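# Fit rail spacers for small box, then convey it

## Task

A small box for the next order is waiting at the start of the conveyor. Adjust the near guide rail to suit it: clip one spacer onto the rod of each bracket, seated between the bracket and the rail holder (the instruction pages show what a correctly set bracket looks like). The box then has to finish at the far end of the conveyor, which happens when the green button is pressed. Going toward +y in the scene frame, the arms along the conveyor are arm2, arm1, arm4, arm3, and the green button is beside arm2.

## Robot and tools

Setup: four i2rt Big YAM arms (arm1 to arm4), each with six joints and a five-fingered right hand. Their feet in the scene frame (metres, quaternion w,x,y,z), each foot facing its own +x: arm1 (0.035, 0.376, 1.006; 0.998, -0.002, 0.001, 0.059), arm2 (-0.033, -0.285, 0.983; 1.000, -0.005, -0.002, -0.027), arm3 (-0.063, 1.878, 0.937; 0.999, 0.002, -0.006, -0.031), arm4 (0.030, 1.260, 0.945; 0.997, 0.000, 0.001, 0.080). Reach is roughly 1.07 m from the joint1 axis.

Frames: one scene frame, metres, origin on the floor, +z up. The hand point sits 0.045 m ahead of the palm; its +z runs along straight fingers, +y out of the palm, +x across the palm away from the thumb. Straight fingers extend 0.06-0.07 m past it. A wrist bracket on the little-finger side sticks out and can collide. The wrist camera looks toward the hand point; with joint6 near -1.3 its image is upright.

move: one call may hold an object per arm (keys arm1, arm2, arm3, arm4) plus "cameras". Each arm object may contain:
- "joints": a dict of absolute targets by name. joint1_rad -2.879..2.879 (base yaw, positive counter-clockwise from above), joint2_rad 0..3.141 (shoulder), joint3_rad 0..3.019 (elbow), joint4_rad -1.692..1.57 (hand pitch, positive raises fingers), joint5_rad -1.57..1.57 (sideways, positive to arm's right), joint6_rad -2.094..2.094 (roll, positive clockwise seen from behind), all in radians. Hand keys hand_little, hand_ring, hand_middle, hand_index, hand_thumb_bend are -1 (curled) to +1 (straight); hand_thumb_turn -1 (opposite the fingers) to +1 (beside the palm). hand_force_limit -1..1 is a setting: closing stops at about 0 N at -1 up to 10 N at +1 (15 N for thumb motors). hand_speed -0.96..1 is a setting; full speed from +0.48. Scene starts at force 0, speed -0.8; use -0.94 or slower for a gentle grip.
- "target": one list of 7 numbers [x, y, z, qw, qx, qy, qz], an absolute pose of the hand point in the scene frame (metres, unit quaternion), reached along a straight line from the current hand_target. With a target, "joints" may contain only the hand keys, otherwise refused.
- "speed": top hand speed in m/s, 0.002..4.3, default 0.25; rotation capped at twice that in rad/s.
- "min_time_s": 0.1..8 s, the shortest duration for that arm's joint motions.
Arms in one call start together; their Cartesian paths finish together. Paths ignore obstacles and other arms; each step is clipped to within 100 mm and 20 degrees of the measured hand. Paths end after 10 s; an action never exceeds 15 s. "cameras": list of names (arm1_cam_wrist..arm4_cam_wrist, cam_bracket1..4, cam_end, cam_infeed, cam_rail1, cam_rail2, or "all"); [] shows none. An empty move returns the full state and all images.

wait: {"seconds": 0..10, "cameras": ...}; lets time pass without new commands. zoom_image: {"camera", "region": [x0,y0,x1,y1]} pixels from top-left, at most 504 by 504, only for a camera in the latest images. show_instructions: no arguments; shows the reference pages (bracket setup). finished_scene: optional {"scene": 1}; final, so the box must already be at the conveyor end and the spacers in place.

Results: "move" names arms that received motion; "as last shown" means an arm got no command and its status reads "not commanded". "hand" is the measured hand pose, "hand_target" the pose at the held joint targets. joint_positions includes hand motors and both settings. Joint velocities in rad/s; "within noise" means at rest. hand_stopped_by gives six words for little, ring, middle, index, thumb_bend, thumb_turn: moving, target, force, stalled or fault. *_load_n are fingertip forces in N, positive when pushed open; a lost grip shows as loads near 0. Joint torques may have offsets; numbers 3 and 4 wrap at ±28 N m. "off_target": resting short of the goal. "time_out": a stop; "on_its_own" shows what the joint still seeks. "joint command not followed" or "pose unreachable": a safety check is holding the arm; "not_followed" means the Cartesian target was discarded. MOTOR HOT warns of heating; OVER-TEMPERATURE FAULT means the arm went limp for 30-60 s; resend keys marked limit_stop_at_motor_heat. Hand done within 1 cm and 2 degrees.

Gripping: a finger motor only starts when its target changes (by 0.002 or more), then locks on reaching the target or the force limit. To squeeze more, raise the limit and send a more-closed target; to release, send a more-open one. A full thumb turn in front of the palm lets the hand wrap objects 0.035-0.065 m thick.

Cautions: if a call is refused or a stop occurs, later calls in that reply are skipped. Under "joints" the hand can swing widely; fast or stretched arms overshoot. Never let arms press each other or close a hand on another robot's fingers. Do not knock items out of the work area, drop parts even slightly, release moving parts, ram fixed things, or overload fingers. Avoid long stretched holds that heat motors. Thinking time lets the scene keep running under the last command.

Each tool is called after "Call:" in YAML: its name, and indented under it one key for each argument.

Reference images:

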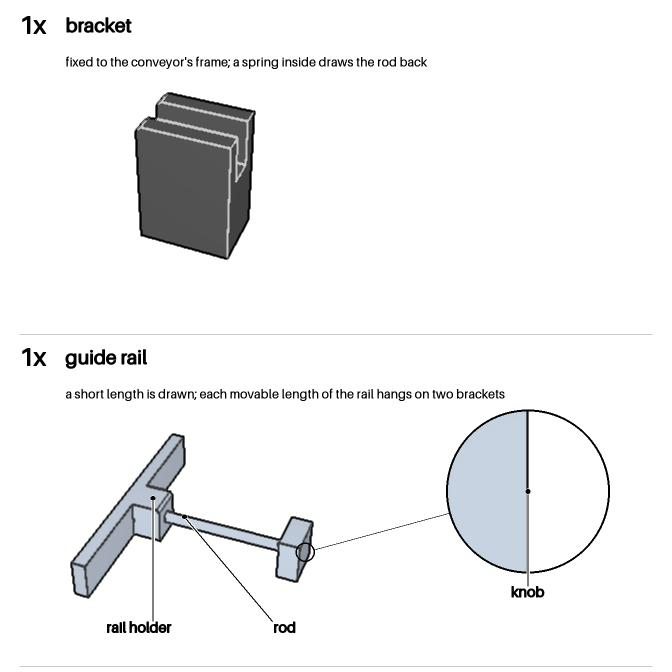

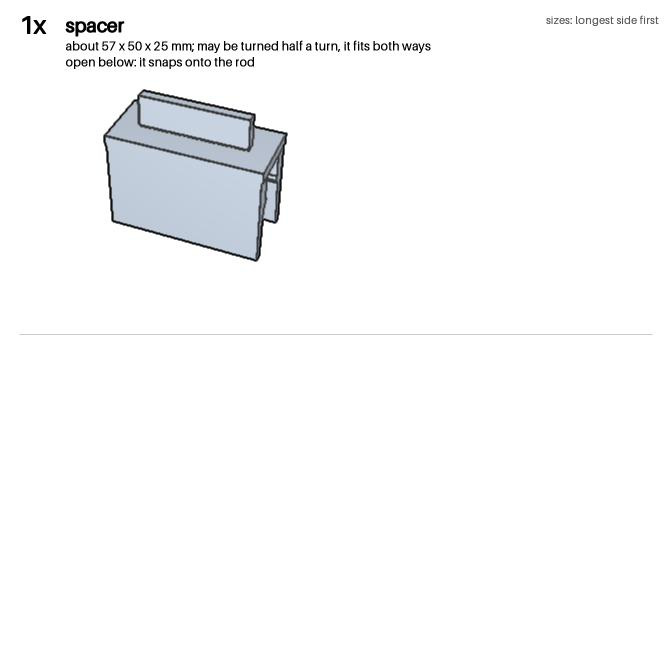

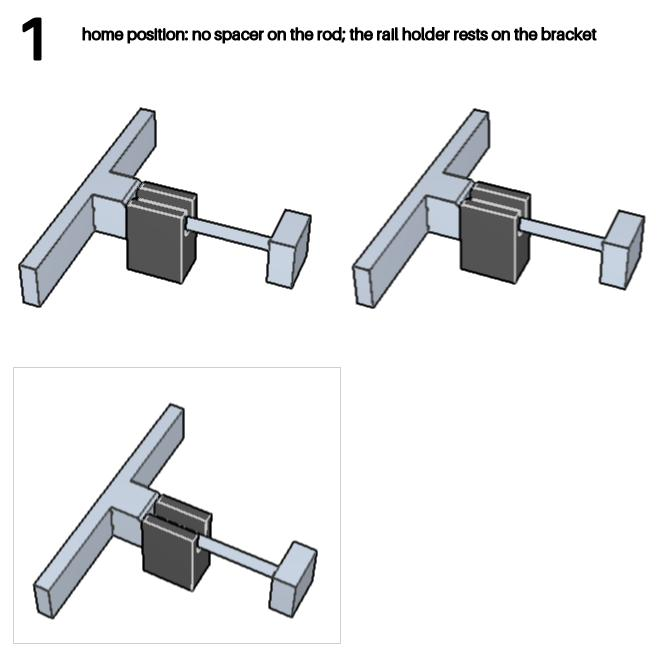

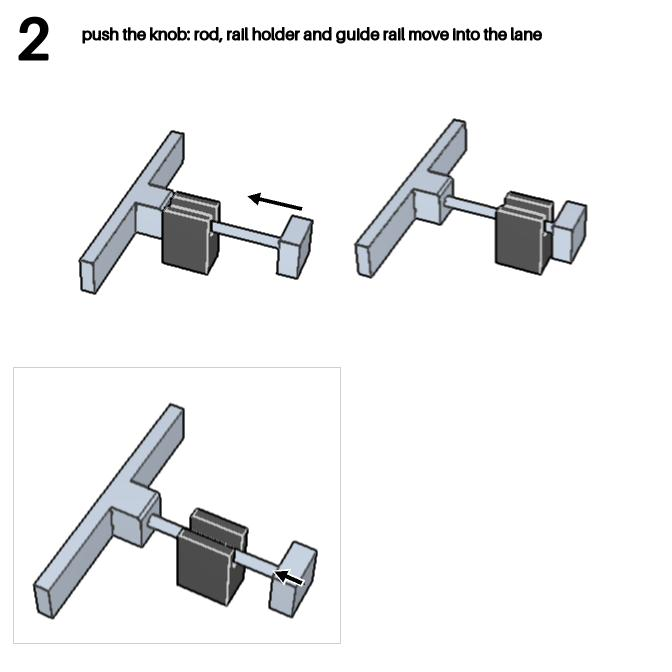

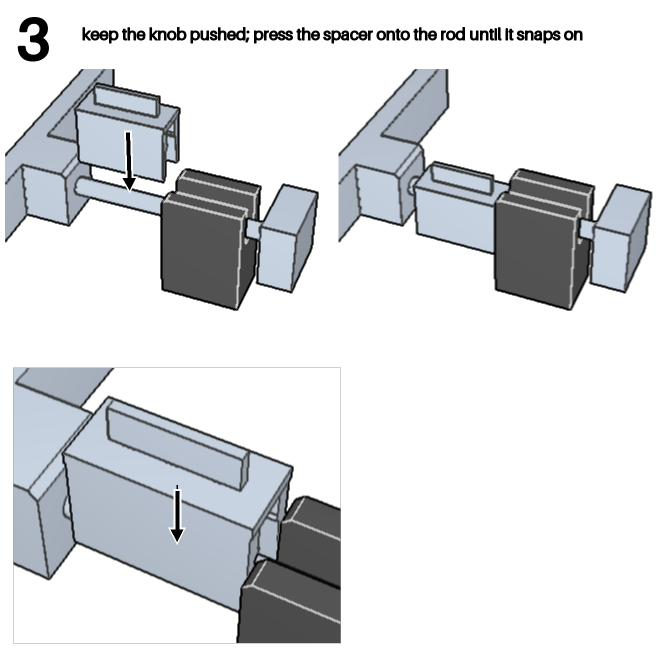

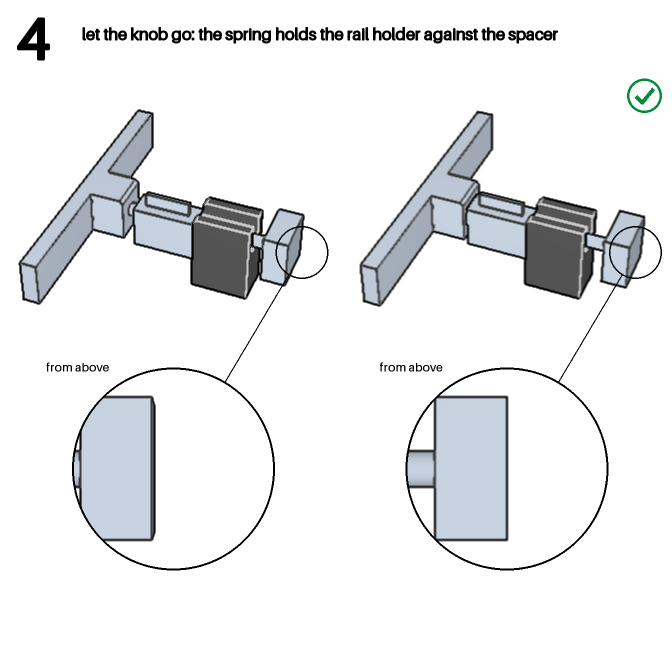

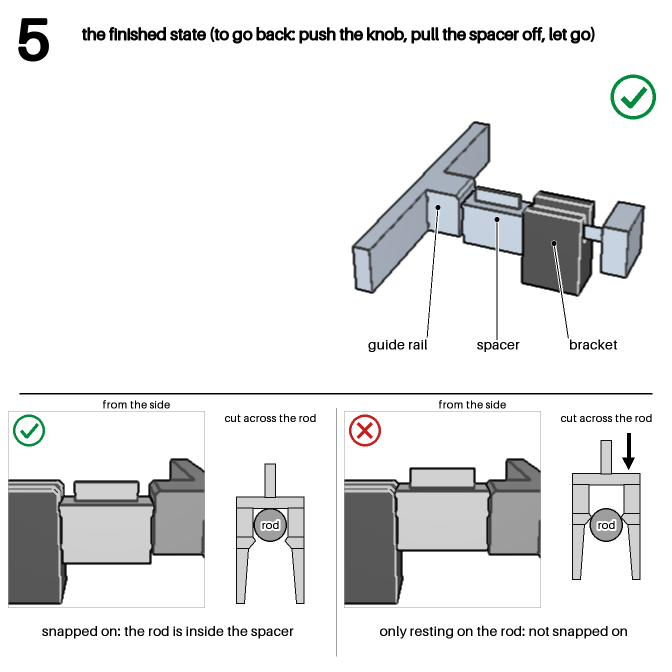

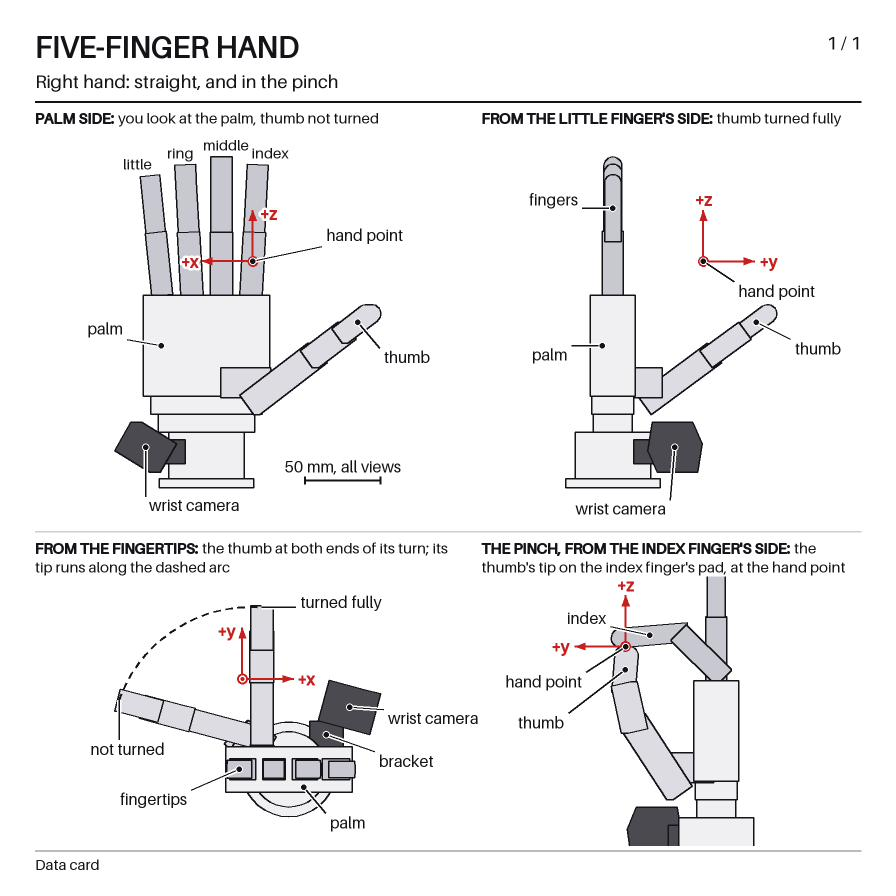

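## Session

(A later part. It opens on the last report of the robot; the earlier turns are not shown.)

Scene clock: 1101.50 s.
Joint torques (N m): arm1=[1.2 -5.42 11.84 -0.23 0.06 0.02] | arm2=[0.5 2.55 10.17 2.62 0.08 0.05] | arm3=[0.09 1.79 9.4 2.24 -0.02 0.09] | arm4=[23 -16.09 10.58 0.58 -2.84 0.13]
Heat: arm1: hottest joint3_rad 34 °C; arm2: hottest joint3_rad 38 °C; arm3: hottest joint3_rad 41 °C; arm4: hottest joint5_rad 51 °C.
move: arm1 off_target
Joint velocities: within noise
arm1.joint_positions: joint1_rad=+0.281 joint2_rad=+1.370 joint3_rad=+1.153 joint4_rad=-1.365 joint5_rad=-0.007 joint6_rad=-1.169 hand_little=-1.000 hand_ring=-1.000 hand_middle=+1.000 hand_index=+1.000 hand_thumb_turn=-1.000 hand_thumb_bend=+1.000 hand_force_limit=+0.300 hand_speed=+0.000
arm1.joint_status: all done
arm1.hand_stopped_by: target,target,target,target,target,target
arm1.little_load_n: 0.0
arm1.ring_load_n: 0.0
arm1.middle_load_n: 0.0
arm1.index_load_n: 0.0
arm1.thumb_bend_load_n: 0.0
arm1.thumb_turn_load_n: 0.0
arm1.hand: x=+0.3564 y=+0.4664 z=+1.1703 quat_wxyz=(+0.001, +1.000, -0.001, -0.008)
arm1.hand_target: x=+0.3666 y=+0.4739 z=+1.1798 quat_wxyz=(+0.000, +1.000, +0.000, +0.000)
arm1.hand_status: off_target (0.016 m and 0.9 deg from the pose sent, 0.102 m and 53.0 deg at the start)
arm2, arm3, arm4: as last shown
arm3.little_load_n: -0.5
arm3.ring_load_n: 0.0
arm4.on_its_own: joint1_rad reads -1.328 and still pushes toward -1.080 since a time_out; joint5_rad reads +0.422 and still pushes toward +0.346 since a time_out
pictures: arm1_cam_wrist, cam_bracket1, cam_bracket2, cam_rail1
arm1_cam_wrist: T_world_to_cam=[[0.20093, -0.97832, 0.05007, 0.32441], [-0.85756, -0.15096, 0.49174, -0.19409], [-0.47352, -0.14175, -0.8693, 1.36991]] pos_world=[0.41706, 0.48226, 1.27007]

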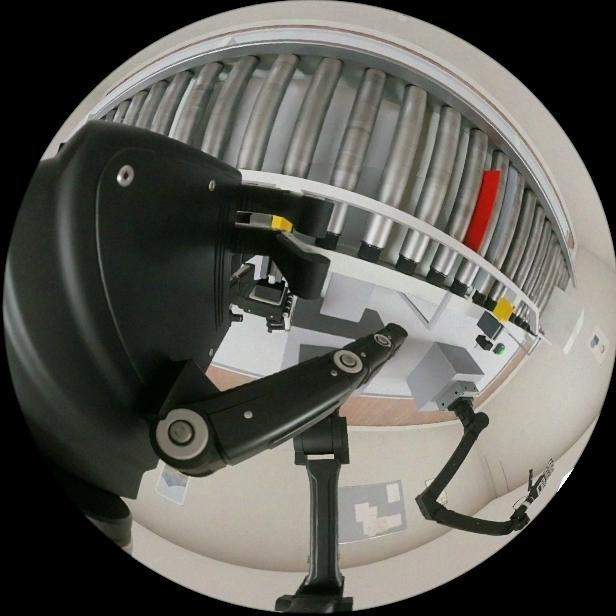

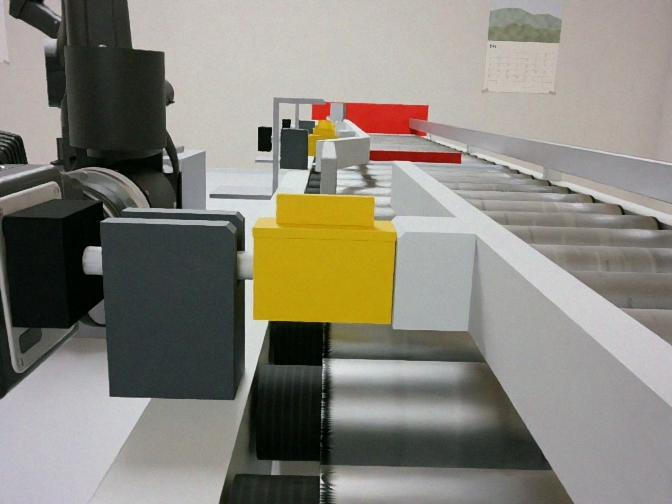

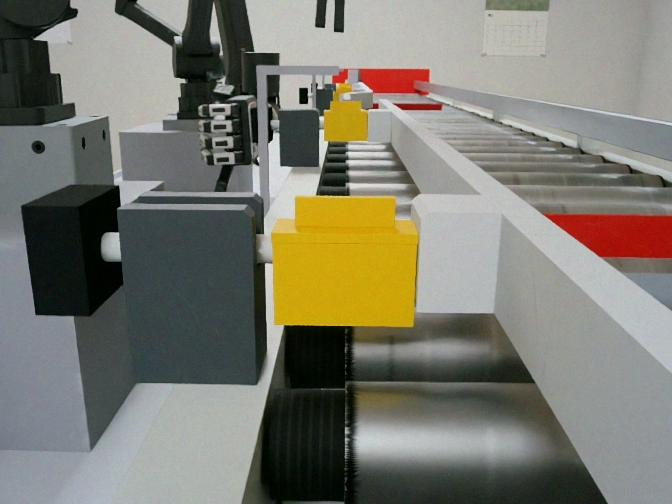

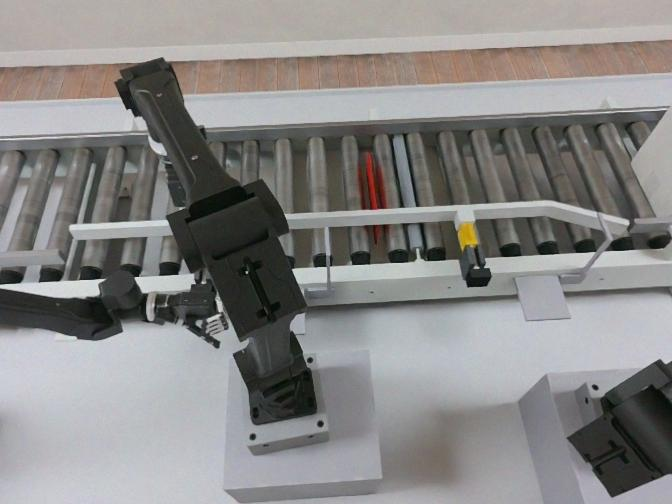

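Call:
move:
  arm1: {"target": [0.384, 0.475, 1.105, 0, 1, 0, 0], "speed": 0.15}
  cameras: ["cam_bracket1", "arm1_cam_wrist", "cam_bracket2"]

Call:
zoom_image:
  camera: "cam_bracket1"
  region: [200, 0, 450, 250]

Call:
zoom_image:
  camera: "arm1_cam_wrist"
  region: [180, 150, 430, 400]

Scene clock: 1111.80 s.
Joint torques (N m): arm1=[0.56 -6.83 7.49 1.01 0.09 -0.09] | arm2=[0.79 4.07 10.26 2.7 0.07 0.02] | arm3=[0.21 1.9 9.46 2.35 -0.01 0.09] | arm4=[22.95 -16.09 10.55 0.5 -2.84 0.12]
Heat: arm1: hottest joint3_rad 36 °C; arm2: hottest joint3_rad 38 °C; arm3: hottest joint3_rad 41 °C; arm4: hottest joint5_rad 51 °C.
move: arm1 done
Joint velocities: within noise
arm1.joint_positions: joint1_rad=+0.281 joint2_rad=+1.478 joint3_rad=+1.101 joint4_rad=-1.190 joint5_rad=-0.006 joint6_rad=-1.169 hand_little=-1.000 hand_ring=-1.000 hand_middle=+1.000 hand_index=+1.000 hand_thumb_turn=-1.000 hand_thumb_bend=+1.000 hand_force_limit=+0.300 hand_speed=+0.000
arm1.joint_status: not commanded
arm1.hand_stopped_by: target,target,target,target,target,target
arm1.little_load_n: 0.0
arm1.ring_load_n: 0.0
arm1.middle_load_n: 0.0
arm1.index_load_n: 0.0
arm1.thumb_bend_load_n: 0.0
arm1.thumb_turn_load_n: 0.0
arm1.hand: x=+0.3822 y=+0.4770 z=+1.1099 quat_wxyz=(-0.002, +1.000, -0.001, +0.000)
arm1.hand_target: x=+0.3840 y=+0.4750 z=+1.1051 quat_wxyz=(+0.000, +1.000, +0.000, +0.000)
arm1.hand_status: done (0.006 m and 0.2 deg from the pose sent, 0.071 m and 0.9 deg at the start)
arm2, arm3, arm4: as last shown
arm3.little_load_n: 0.0
arm3.thumb_turn_load_n: 0.5
arm4.middle_load_n: 0.5
arm4.on_its_own: joint1_rad reads -1.328 and still pushes toward -1.080 since a time_out; joint5_rad reads +0.422 and still pushes toward +0.346 since a time_out
pictures: arm1_cam_wrist, cam_bracket1, cam_bracket2
arm1_cam_wrist: T_world_to_cam=[[0.20029, -0.9786, 0.04722, 0.33617], [-0.86495, -0.15398, 0.47765, -0.12082], [-0.46016, -0.13651, -0.87728, 1.33233]] pos_world=[0.44125, 0.49226, 1.21066]

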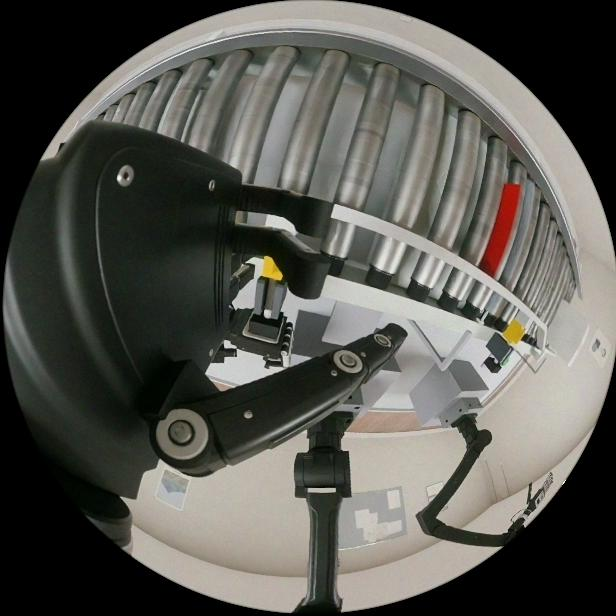

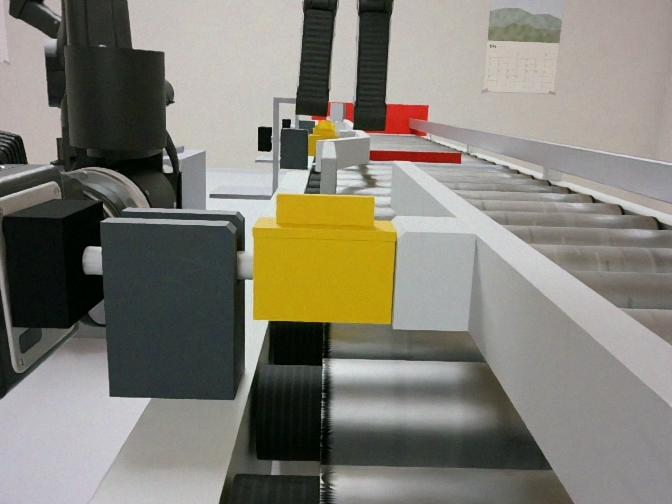

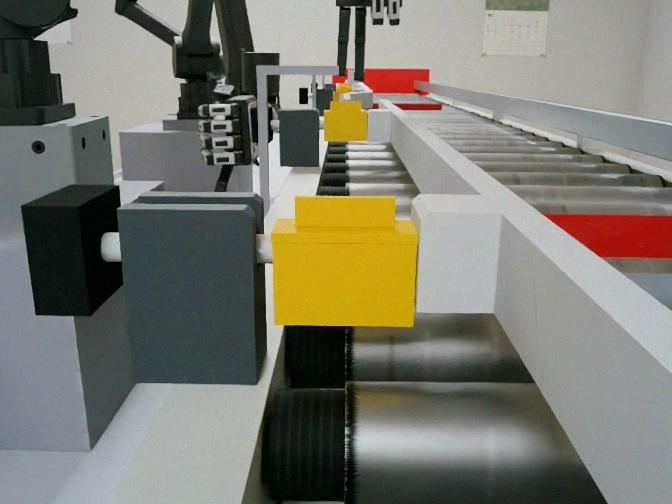

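Scaled by 2.016.

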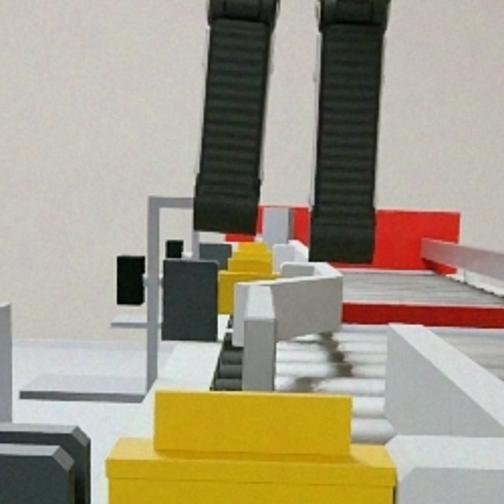

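Scaled by 2.016 from the camera's image (finer frame: 880x880).

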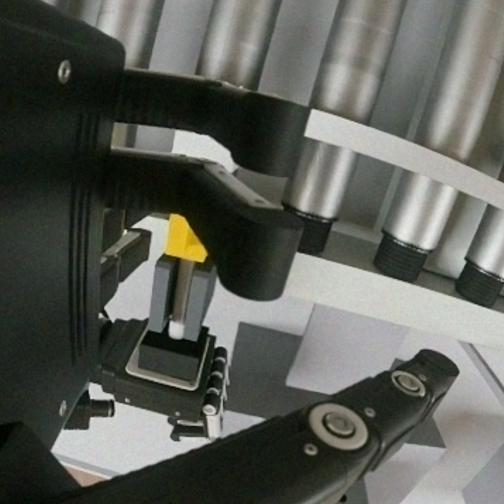

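Call:
move:
  arm1: {"target": [0.367, 0.474, 1.078, 0, 0.9936, 0, 0.1132], "speed": 0.12}
  cameras: ["cam_bracket1", "arm1_cam_wrist"]

Call:
zoom_image:
  camera: "cam_bracket1"
  region: [200, 50, 450, 300]

Scene clock: 1148.30 s.
Joint torques (N m): arm1=[2.84 -5.6 6.86 1.2 0.22 -0.04] | arm2=[0.15 2.49 10.18 2.66 0.08 0.1] | arm3=[0.32 1.9 9.48 2.25 -0.01 0.11] | arm4=[23.12 -16.15 10.61 0.44 -2.84 0.16]
Heat: arm1: hottest joint3_rad 36 °C; arm2: hottest joint3_rad 38 °C; arm3: hottest joint3_rad 41 °C; arm4: hottest joint5_rad 52 °C.
move: arm1 done
Joint velocities: within noise
arm1.joint_positions: joint1_rad=+0.330 joint2_rad=+1.338 joint3_rad=+0.874 joint4_rad=-0.907 joint5_rad=+0.094 joint6_rad=-1.128 hand_little=-1.000 hand_ring=-1.000 hand_middle=+1.000 hand_index=+1.000 hand_thumb_turn=-1.000 hand_thumb_bend=+1.000 hand_force_limit=+0.300 hand_speed=+0.000
arm1.joint_status: not commanded
arm1.hand_stopped_by: target,target,target,target,target,target
arm1.little_load_n: 0.0
arm1.ring_load_n: 0.0
arm1.middle_load_n: 0.0
arm1.index_load_n: 0.0
arm1.thumb_bend_load_n: 0.0
arm1.thumb_turn_load_n: 0.0
arm1.hand: x=+0.3689 y=+0.4711 z=+1.0802 quat_wxyz=(+0.001, +0.994, -0.001, +0.109)
arm1.hand_target: x=+0.3670 y=+0.4740 z=+1.0780 quat_wxyz=(+0.000, +0.994, +0.000, +0.113)
arm1.hand_status: done (0.004 m and 0.5 deg from the pose sent, 0.035 m and 13.0 deg at the start)
arm2, arm3, arm4: as last shown
arm3.thumb_turn_load_n: 0.0
arm4.middle_load_n: 0.0
arm4.on_its_own: joint1_rad reads -1.328 and still pushes toward -1.080 since a time_out; joint5_rad reads +0.422 and still pushes toward +0.346 since a time_out
pictures: arm1_cam_wrist, cam_bracket1
arm1_cam_wrist: T_world_to_cam=[[0.18337, -0.97843, 0.09513, 0.28891], [-0.94828, -0.15055, 0.27947, 0.12417], [-0.25912, -0.14146, -0.95543, 1.31193]] pos_world=[0.40473, 0.48696, 1.19126]

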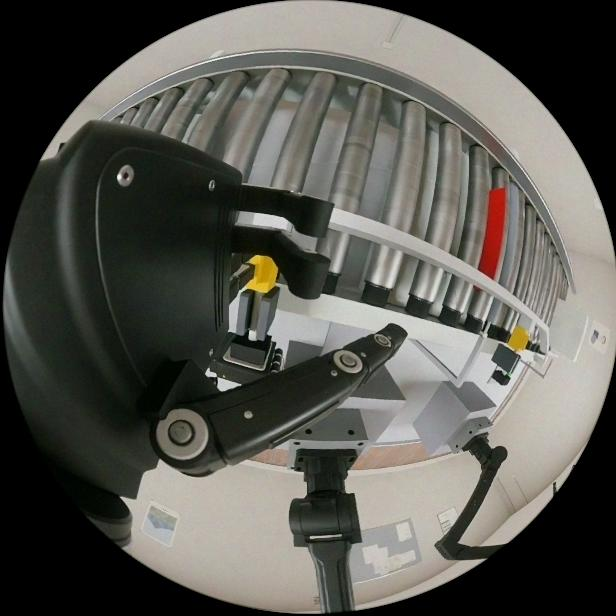

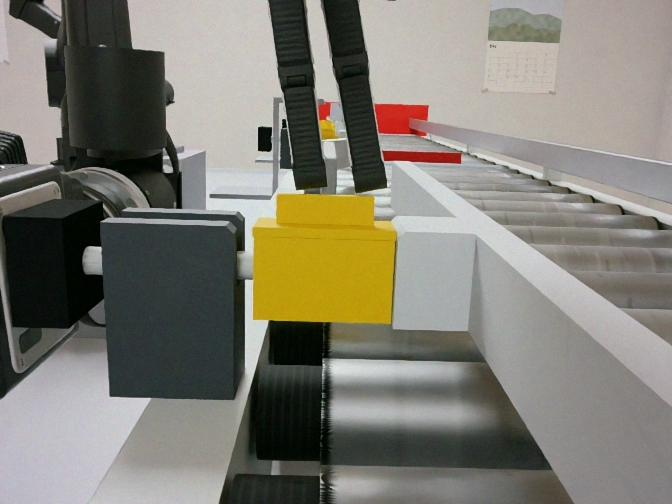

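Scaled by 2.016.

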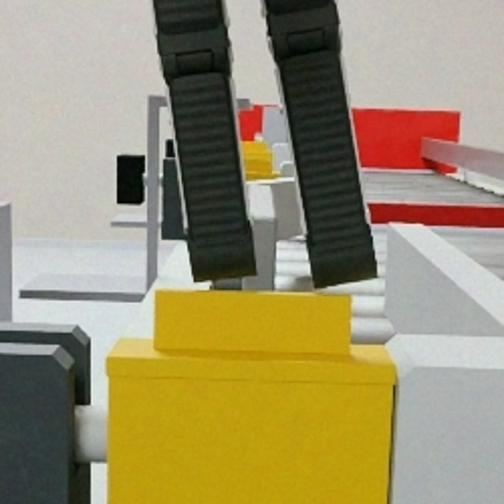

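Call:
move:
  arm1: {"target": [0.360, 0.477, 1.071, 0, 0.9936, 0, 0.1132], "speed": 0.06}
  cameras: ["cam_bracket1", "arm1_cam_wrist"]

Call:
zoom_image:
  camera: "cam_bracket1"
  region: [200, 50, 450, 300]

Call:
zoom_image:
  camera: "arm1_cam_wrist"
  region: [200, 160, 400, 400]

Scene clock: 1160.50 s.
Joint torques (N m): arm1=[2.49 -5.77 7.09 1.4 0.16 0.01] | arm2=[1.03 3.02 10.14 2.55 0.06 0.1] | arm3=[0.26 1.67 9.47 2.28 -0.02 0.09] | arm4=[23 -16.15 10.56 0.47 -2.83 0.13]
Heat: arm1: hottest joint3_rad 35 °C; arm2: hottest joint3_rad 38 °C; arm3: hottest joint3_rad 41 °C; arm4: hottest joint5_rad 53 °C.
move: arm1 done
Joint velocities: within noise
arm1.joint_positions: joint1_rad=+0.347 joint2_rad=+1.337 joint3_rad=+0.850 joint4_rad=-0.889 joint5_rad=+0.097 joint6_rad=-1.112 hand_little=-1.000 hand_ring=-1.000 hand_middle=+1.000 hand_index=+1.000 hand_thumb_turn=-1.000 hand_thumb_bend=+1.000 hand_force_limit=+0.300 hand_speed=+0.000
arm1.joint_status: not commanded
arm1.hand_stopped_by: target,target,target,target,target,target
arm1.little_load_n: 0.0
arm1.ring_load_n: 0.0
arm1.middle_load_n: 0.0
arm1.index_load_n: 0.0
arm1.thumb_bend_load_n: 0.0
arm1.thumb_turn_load_n: 0.0
arm1.hand: x=+0.3615 y=+0.4739 z=+1.0721 quat_wxyz=(+0.002, +0.994, -0.001, +0.107)
arm1.hand_target: x=+0.3600 y=+0.4770 z=+1.0711 quat_wxyz=(+0.000, +0.994, +0.000, +0.113)
arm1.hand_status: done (0.004 m and 0.7 deg from the pose sent, 0.014 m and 0.5 deg at the start)
arm2.joint_positions: joint1_rad=-1.092 joint2_rad=+0.629 joint3_rad=+1.399 joint4_rad=-1.142 joint5_rad=-0.186 joint6_rad=-1.279 hand_little=+1.000 hand_ring=+1.000 hand_middle=+1.000 hand_index=+1.000 hand_thumb_turn=+1.000 hand_thumb_bend=+1.000 hand_force_limit=+0.000 hand_speed=-0.800
arm2.joint_status: not commanded
arm2.hand_stopped_by: target,target,target,target,target,target
arm2.little_load_n: 0.0
arm2.ring_load_n: 0.0
arm2.middle_load_n: 0.0
arm2.index_load_n: 0.0
arm2.thumb_bend_load_n: 0.0
arm2.thumb_turn_load_n: 0.0
arm2.hand: x=+0.0644 y=-0.5285 z=+1.5171 quat_wxyz=(+0.166, +0.651, -0.500, +0.547)
arm2.hand_target: x=+0.0616 y=-0.5276 z=+1.5258 quat_wxyz=(+0.172, +0.645, -0.498, +0.553)
arm2.hand_status: not commanded
arm3.joint_positions: joint1_rad=-0.044 joint2_rad=+0.566 joint3_rad=+1.446 joint4_rad=-1.180 joint5_rad=-0.109 joint6_rad=-1.180 hand_little=+1.000 hand_ring=+1.000 hand_middle=+1.000 hand_index=+1.000 hand_thumb_turn=+1.000 hand_thumb_bend=+1.000 hand_force_limit=+0.000 hand_speed=-0.800
arm3.joint_status: not commanded
arm3.hand_stopped_by: target,target,target,target,target,target
arm3.little_load_n: 0.0
arm3.ring_load_n: 0.0
arm3.middle_load_n: 0.0
arm3.index_load_n: 0.0
arm3.thumb_bend_load_n: 0.5
arm3.thumb_turn_load_n: 0.0
arm3.hand: x=+0.1534 y=+1.8296 z=+1.4946 quat_wxyz=(-0.129, +0.784, -0.167, +0.584)
arm3.hand_target: x=+0.1509 y=+1.8298 z=+1.5053 quat_wxyz=(-0.130, +0.776, -0.164, +0.594)
arm3.hand_status: not commanded
arm4.joint_positions: joint1_rad=-1.328 joint2_rad=+2.313 joint3_rad=+1.366 joint4_rad=+0.947 joint5_rad=+0.422 joint6_rad=-1.590 hand_little=-1.000 hand_ring=-1.000 hand_middle=-1.000 hand_index=-1.000 hand_thumb_turn=+1.000 hand_thumb_bend=+1.000 hand_force_limit=+0.000 hand_speed=+0.000
arm4.joint_status: not commanded
arm4.hand_stopped_by: target,target,target,target,target,target
arm4.little_load_n: 0.0
arm4.ring_load_n: 0.0
arm4.middle_load_n: 0.0
arm4.index_load_n: 0.0
arm4.thumb_bend_load_n: 0.0
arm4.thumb_turn_load_n: 0.0
arm4.on_its_own: joint1_rad reads -1.328 and still pushes toward -1.080 since a time_out; joint5_rad reads +0.422 and still pushes toward +0.346 since a time_out
arm4.hand: x=+0.2106 y=+0.4914 z=+0.9690 quat_wxyz=(+0.510, +0.500, -0.500, +0.490)
arm4.hand_target: x=+0.4168 y=+0.5491 z=+0.9589 quat_wxyz=(+0.418, +0.570, -0.419, +0.570)
arm4.hand_status: not commanded
pictures: arm1_cam_wrist, cam_bracket1
arm1_cam_wrist: T_world_to_cam=[[0.18344, -0.97831, 0.09618, 0.29251], [-0.94747, -0.14988, 0.28256, 0.11587], [-0.26202, -0.14296, -0.95442, 1.30335]] pos_world=[0.39763, 0.48986, 1.18306]

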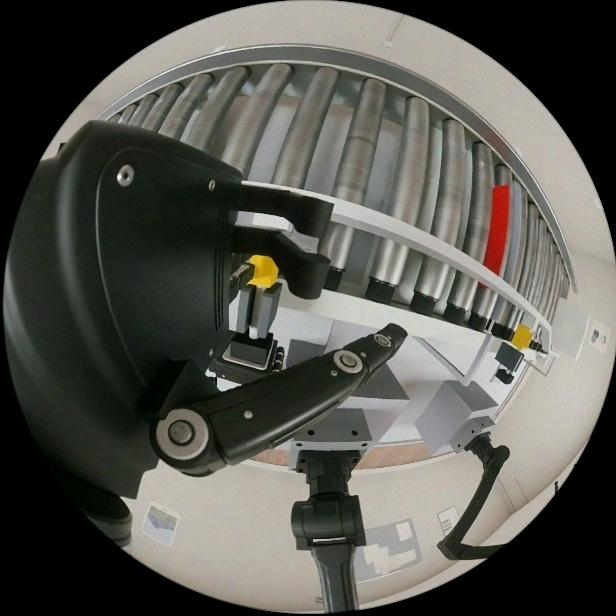

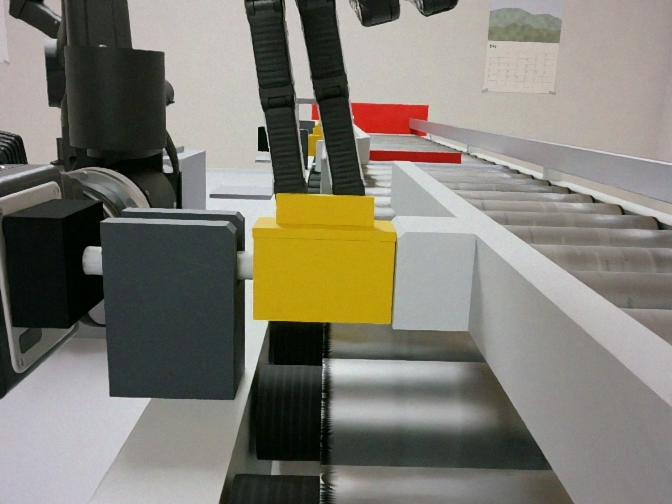

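Scaled by 2.016.

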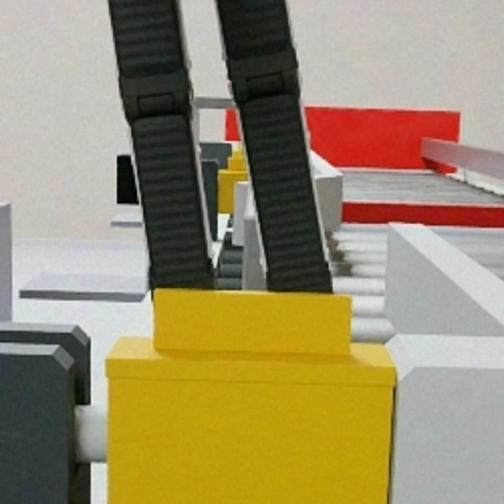

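Scaled by 2.100 from the camera's image (finer frame: 880x880).

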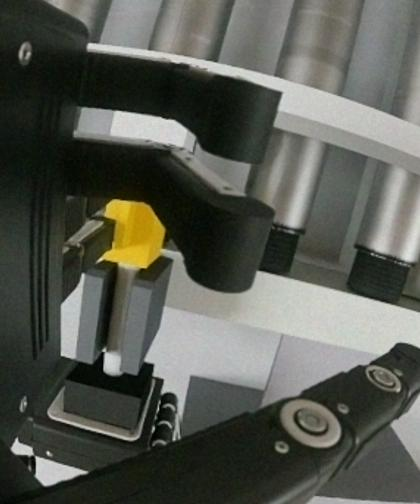

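Call:
move:
  arm1: {"target": [0.3615, 0.467, 1.082, 0, 0.9936, 0, 0.1132], "speed": 0.08}

Call:
move:
  arm1: {"target": [0.3615, 0.4665, 1.075, 0, 0.9936, 0, 0.1132], "speed": 0.05}
  cameras: ["cam_bracket1", "arm1_cam_wrist"]

Call:
zoom_image:
  camera: "cam_bracket1"
  region: [200, 50, 450, 300]

Scene clock: 1177.30 s.
Joint torques (N m): arm1=[0.03 -5.6 8.21 0.36 -0.07 -0.18] | arm2=[-0.09 2.02 9.99 2.55 0.13 0.02] | arm3=[0.56 1.96 9.57 2.28 -0.02 0.07] | arm4=[23.06 -15.97 10.62 0.54 -2.84 0.13]
Heat: arm1: hottest joint3_rad 36 °C; arm2: hottest joint3_rad 38 °C; arm3: hottest joint3_rad 41 °C; arm4: hottest joint5_rad 53 °C.
move: arm1 done
Joint velocities: within noise
arm1.joint_positions: joint1_rad=+0.341 joint2_rad=+1.312 joint3_rad=+0.850 joint4_rad=-0.894 joint5_rad=+0.097 joint6_rad=-1.125 hand_little=-1.000 hand_ring=-1.000 hand_middle=+1.000 hand_index=+1.000 hand_thumb_turn=-1.000 hand_thumb_bend=+1.000 hand_force_limit=+0.300 hand_speed=+0.000
arm1.joint_status: not commanded
arm1.hand_stopped_by: target,target,target,target,target,target
arm1.little_load_n: 0.0
arm1.ring_load_n: 0.0
arm1.middle_load_n: 0.0
arm1.index_load_n: 0.0
arm1.thumb_bend_load_n: 0.0
arm1.thumb_turn_load_n: 0.0
arm1.hand: x=+0.3629 y=+0.4717 z=+1.0804 quat_wxyz=(-0.001, +0.993, +0.002, +0.117)
arm1.hand_target: x=+0.3615 y=+0.4671 z=+1.0820 quat_wxyz=(+0.000, +0.994, +0.000, +0.113)
arm1.hand_status: done (0.005 m and 0.5 deg from the pose sent, 0.012 m and 0.7 deg at the start)
arm2, arm3, arm4: as last shown
arm3.thumb_bend_load_n: 0.0
arm4.on_its_own: joint1_rad reads -1.328 and still pushes toward -1.080 since a time_out; joint5_rad reads +0.422 and still pushes toward +0.346 since a time_out
pictures: none

Scene clock: 1178.27 s.
Joint torques (N m): arm1=[-0.21 -4.72 7.1 1.22 -0.08 -0.11] | arm2=[0.85 2.84 10.15 2.65 0.05 0.05] | arm3=[0.38 2.02 9.48 2.33 -0.01 0.09] | arm4=[23.06 -16.15 10.61 0.5 -2.84 0.13]
Heat: arm1: hottest joint3_rad 36 °C; arm2: hottest joint3_rad 38 °C; arm3: hottest joint3_rad 41 °C; arm4: hottest joint5_rad 53 °C.
move: arm1 done
Joint velocities: within noise
arm1.joint_positions: joint1_rad=+0.340 joint2_rad=+1.312 joint3_rad=+0.850 joint4_rad=-0.894 joint5_rad=+0.097 joint6_rad=-1.126 hand_little=-1.000 hand_ring=-1.000 hand_middle=+1.000 hand_index=+1.000 hand_thumb_turn=-1.000 hand_thumb_bend=+1.000 hand_force_limit=+0.300 hand_speed=+0.000
arm1.joint_status: not commanded
arm1.hand_stopped_by: target,target,target,target,target,target
arm1.little_load_n: 0.0
arm1.ring_load_n: 0.0
arm1.middle_load_n: 0.0
arm1.index_load_n: 0.0
arm1.thumb_bend_load_n: 0.0
arm1.thumb_turn_load_n: 0.0
arm1.hand: x=+0.3630 y=+0.4714 z=+1.0804 quat_wxyz=(-0.001, +0.993, +0.002, +0.117)
arm1.hand_target: x=+0.3614 y=+0.4665 z=+1.0751 quat_wxyz=(+0.000, +0.994, +0.000, +0.113)
arm1.hand_status: done (0.007 m and 0.5 deg from the pose sent, 0.008 m and 0.5 deg at the start)
arm2, arm3, arm4: as last shown
arm4.on_its_own: joint1_rad reads -1.328 and still pushes toward -1.080 since a time_out; joint5_rad reads +0.422 and still pushes toward +0.346 since a time_out
pictures: arm1_cam_wrist, cam_bracket1
arm1_cam_wrist: T_world_to_cam=[[0.18883, -0.97753, 0.09374, 0.28929], [-0.9514, -0.15846, 0.26406, 0.14008], [-0.24327, -0.13905, -0.95994, 1.3087]] pos_world=[0.39702, 0.48696, 1.19216]

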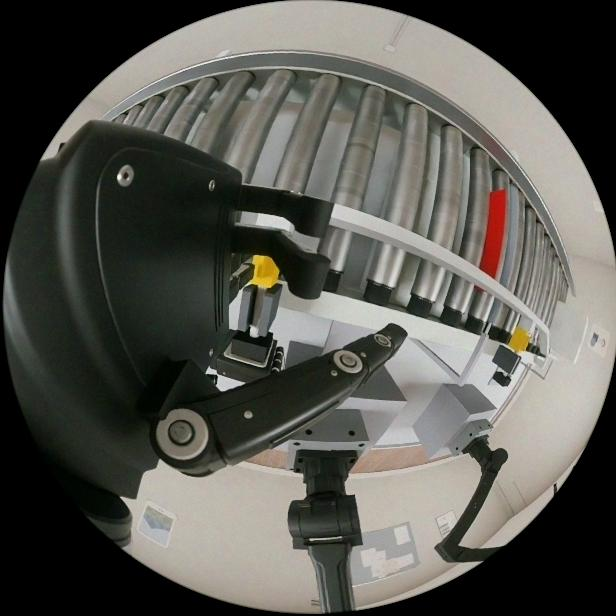

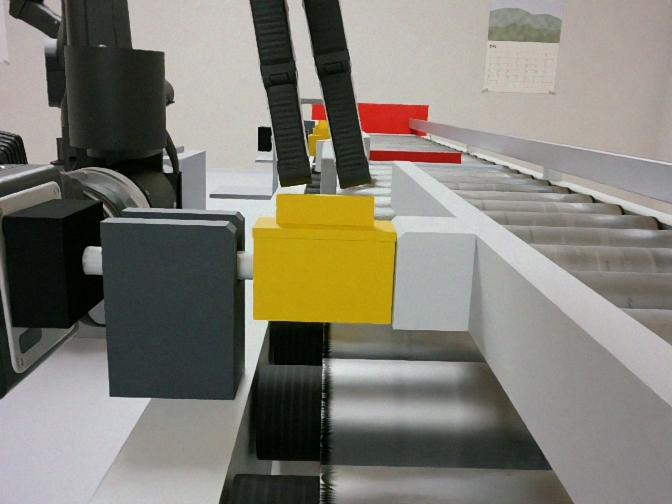

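Scaled by 2.016.

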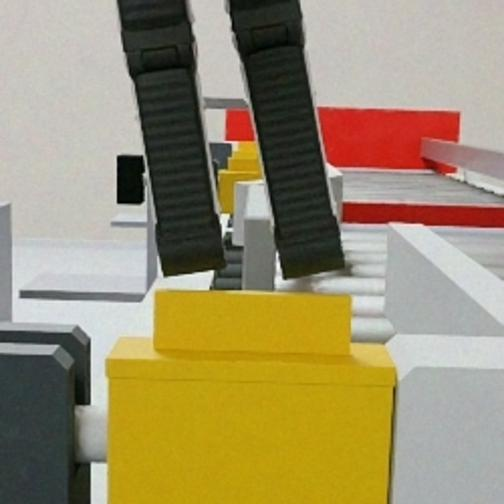

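Call:
move:
  arm1: {"target": [0.362, 0.456, 1.079, 0, 0.9936, 0, 0.1132], "speed": 0.1}

Scene clock: 1182.70 s.
Joint torques (N m): arm1=[0.44 -5.54 7.23 0.55 -0.09 -0.09] | arm2=[-0.03 2.49 10.29 2.41 0.11 0.06] | arm3=[0.21 2.02 9.51 2.26 -0.02 0.08] | arm4=[23.18 -16.15 10.62 0.53 -2.85 0.13]
Heat: arm1: hottest joint3_rad 36 °C; arm2: hottest joint3_rad 38 °C; arm3: hottest joint3_rad 41 °C; arm4: hottest joint5_rad 53 °C.
move: arm1 done
Joint velocities: within noise
arm1.joint_positions: joint1_rad=+0.311 joint2_rad=+1.305 joint3_rad=+0.844 joint4_rad=-0.894 joint5_rad=+0.092 joint6_rad=-1.153 hand_little=-1.000 hand_ring=-1.000 hand_middle=+1.000 hand_index=+1.000 hand_thumb_turn=-1.000 hand_thumb_bend=+1.000 hand_force_limit=+0.300 hand_speed=+0.000
arm1.joint_status: not commanded
arm1.hand_stopped_by: target,target,target,target,target,target
arm1.little_load_n: 0.0
arm1.ring_load_n: 0.0
arm1.middle_load_n: 0.0
arm1.index_load_n: 0.0
arm1.thumb_bend_load_n: -0.5
arm1.thumb_turn_load_n: 0.0
arm1.hand: x=+0.3650 y=+0.4609 z=+1.0807 quat_wxyz=(-0.001, +0.993, +0.001, +0.116)
arm1.hand_target: x=+0.3620 y=+0.4561 z=+1.0790 quat_wxyz=(+0.000, +0.994, +0.000, +0.113)
arm1.hand_status: done (0.006 m and 0.4 deg from the pose sent, 0.016 m and 0.5 deg at the start)
arm2, arm3, arm4: as last shown
arm4.on_its_own: joint1_rad reads -1.328 and still pushes toward -1.080 since a time_out; joint5_rad reads +0.422 and still pushes toward +0.346 since a time_out
pictures: none

Call:
move:
  arm1: {"target": [0.3595, 0.457, 1.070, 0, 0.9936, 0, 0.1132], "speed": 0.06}
  cameras: ["cam_bracket1", "arm1_cam_wrist"]

Call:
zoom_image:
  camera: "cam_bracket1"
  region: [200, 50, 450, 300]

Call:
zoom_image:
  camera: "arm1_cam_wrist"
  region: [200, 200, 320, 320]

Scene clock: 1190.60 s.
Joint torques (N m): arm1=[1.03 -4.07 6.54 1.39 -0.01 -0.03] | arm2=[0.15 2.61 9.92 2.37 0.08 0.02] | arm3=[0.38 1.96 9.48 2.25 -0.01 0.09] | arm4=[23 -16.15 10.61 0.5 -2.84 0.14]
Heat: arm1: hottest joint3_rad 36 °C; arm2: hottest joint3_rad 38 °C; arm3: hottest joint3_rad 41 °C; arm4: hottest joint5_rad 54 °C.
move: arm1 done
Joint velocities: within noise
arm1.joint_positions: joint1_rad=+0.311 joint2_rad=+1.300 joint3_rad=+0.833 joint4_rad=-0.886 joint5_rad=+0.092 joint6_rad=-1.154 hand_little=-1.000 hand_ring=-1.000 hand_middle=+1.000 hand_index=+1.000 hand_thumb_turn=-1.000 hand_thumb_bend=+1.000 hand_force_limit=+0.300 hand_speed=+0.000
arm1.joint_status: not commanded
arm1.hand_stopped_by: target,target,target,target,target,target
arm1.little_load_n: 0.0
arm1.ring_load_n: 0.0
arm1.middle_load_n: 0.0
arm1.index_load_n: 0.0
arm1.thumb_bend_load_n: 0.0
arm1.thumb_turn_load_n: 0.0
arm1.hand: x=+0.3627 y=+0.4598 z=+1.0784 quat_wxyz=(-0.001, +0.993, +0.001, +0.117)
arm1.hand_target: x=+0.3594 y=+0.4570 z=+1.0703 quat_wxyz=(+0.000, +0.994, +0.000, +0.113)
arm1.hand_status: done (0.009 m and 0.4 deg from the pose sent, 0.013 m and 0.4 deg at the start)
arm2, arm3, arm4: as last shown
arm2.ring_load_n: -0.5
arm4.on_its_own: joint1_rad reads -1.328 and still pushes toward -1.080 since a time_out; joint5_rad reads +0.422 and still pushes toward +0.346 since a time_out
pictures: arm1_cam_wrist, cam_bracket1
arm1_cam_wrist: T_world_to_cam=[[0.18805, -0.9776, 0.09456, 0.27766], [-0.95153, -0.15748, 0.26418, 0.13798], [-0.24337, -0.13966, -0.95983, 1.3052]] pos_world=[0.39672, 0.47546, 1.19006]

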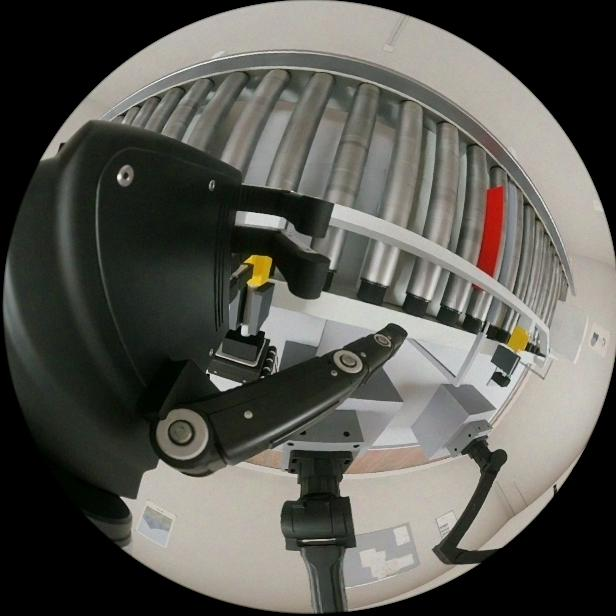

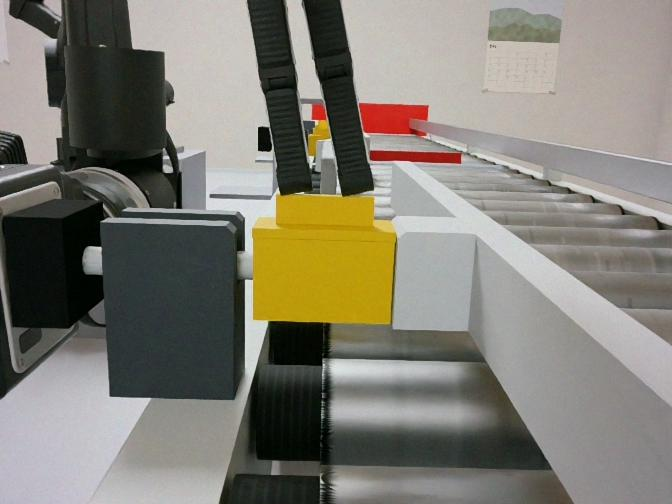

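Scaled by 2.016.

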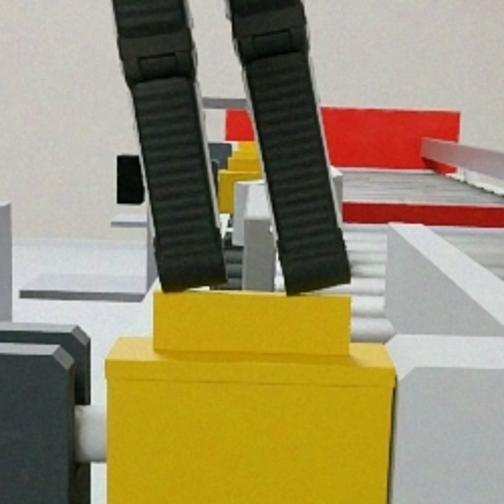

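Scaled by 4.200 from the camera's image (finer frame: 880x880).

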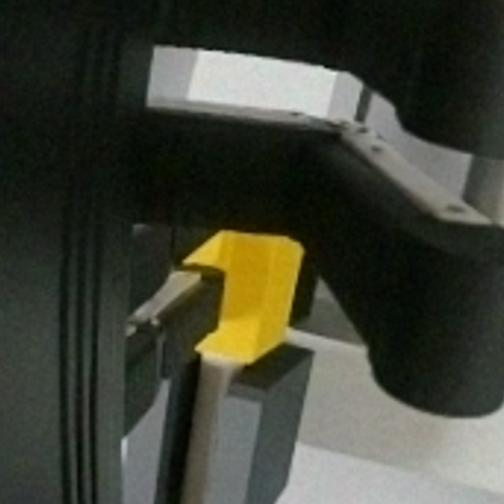

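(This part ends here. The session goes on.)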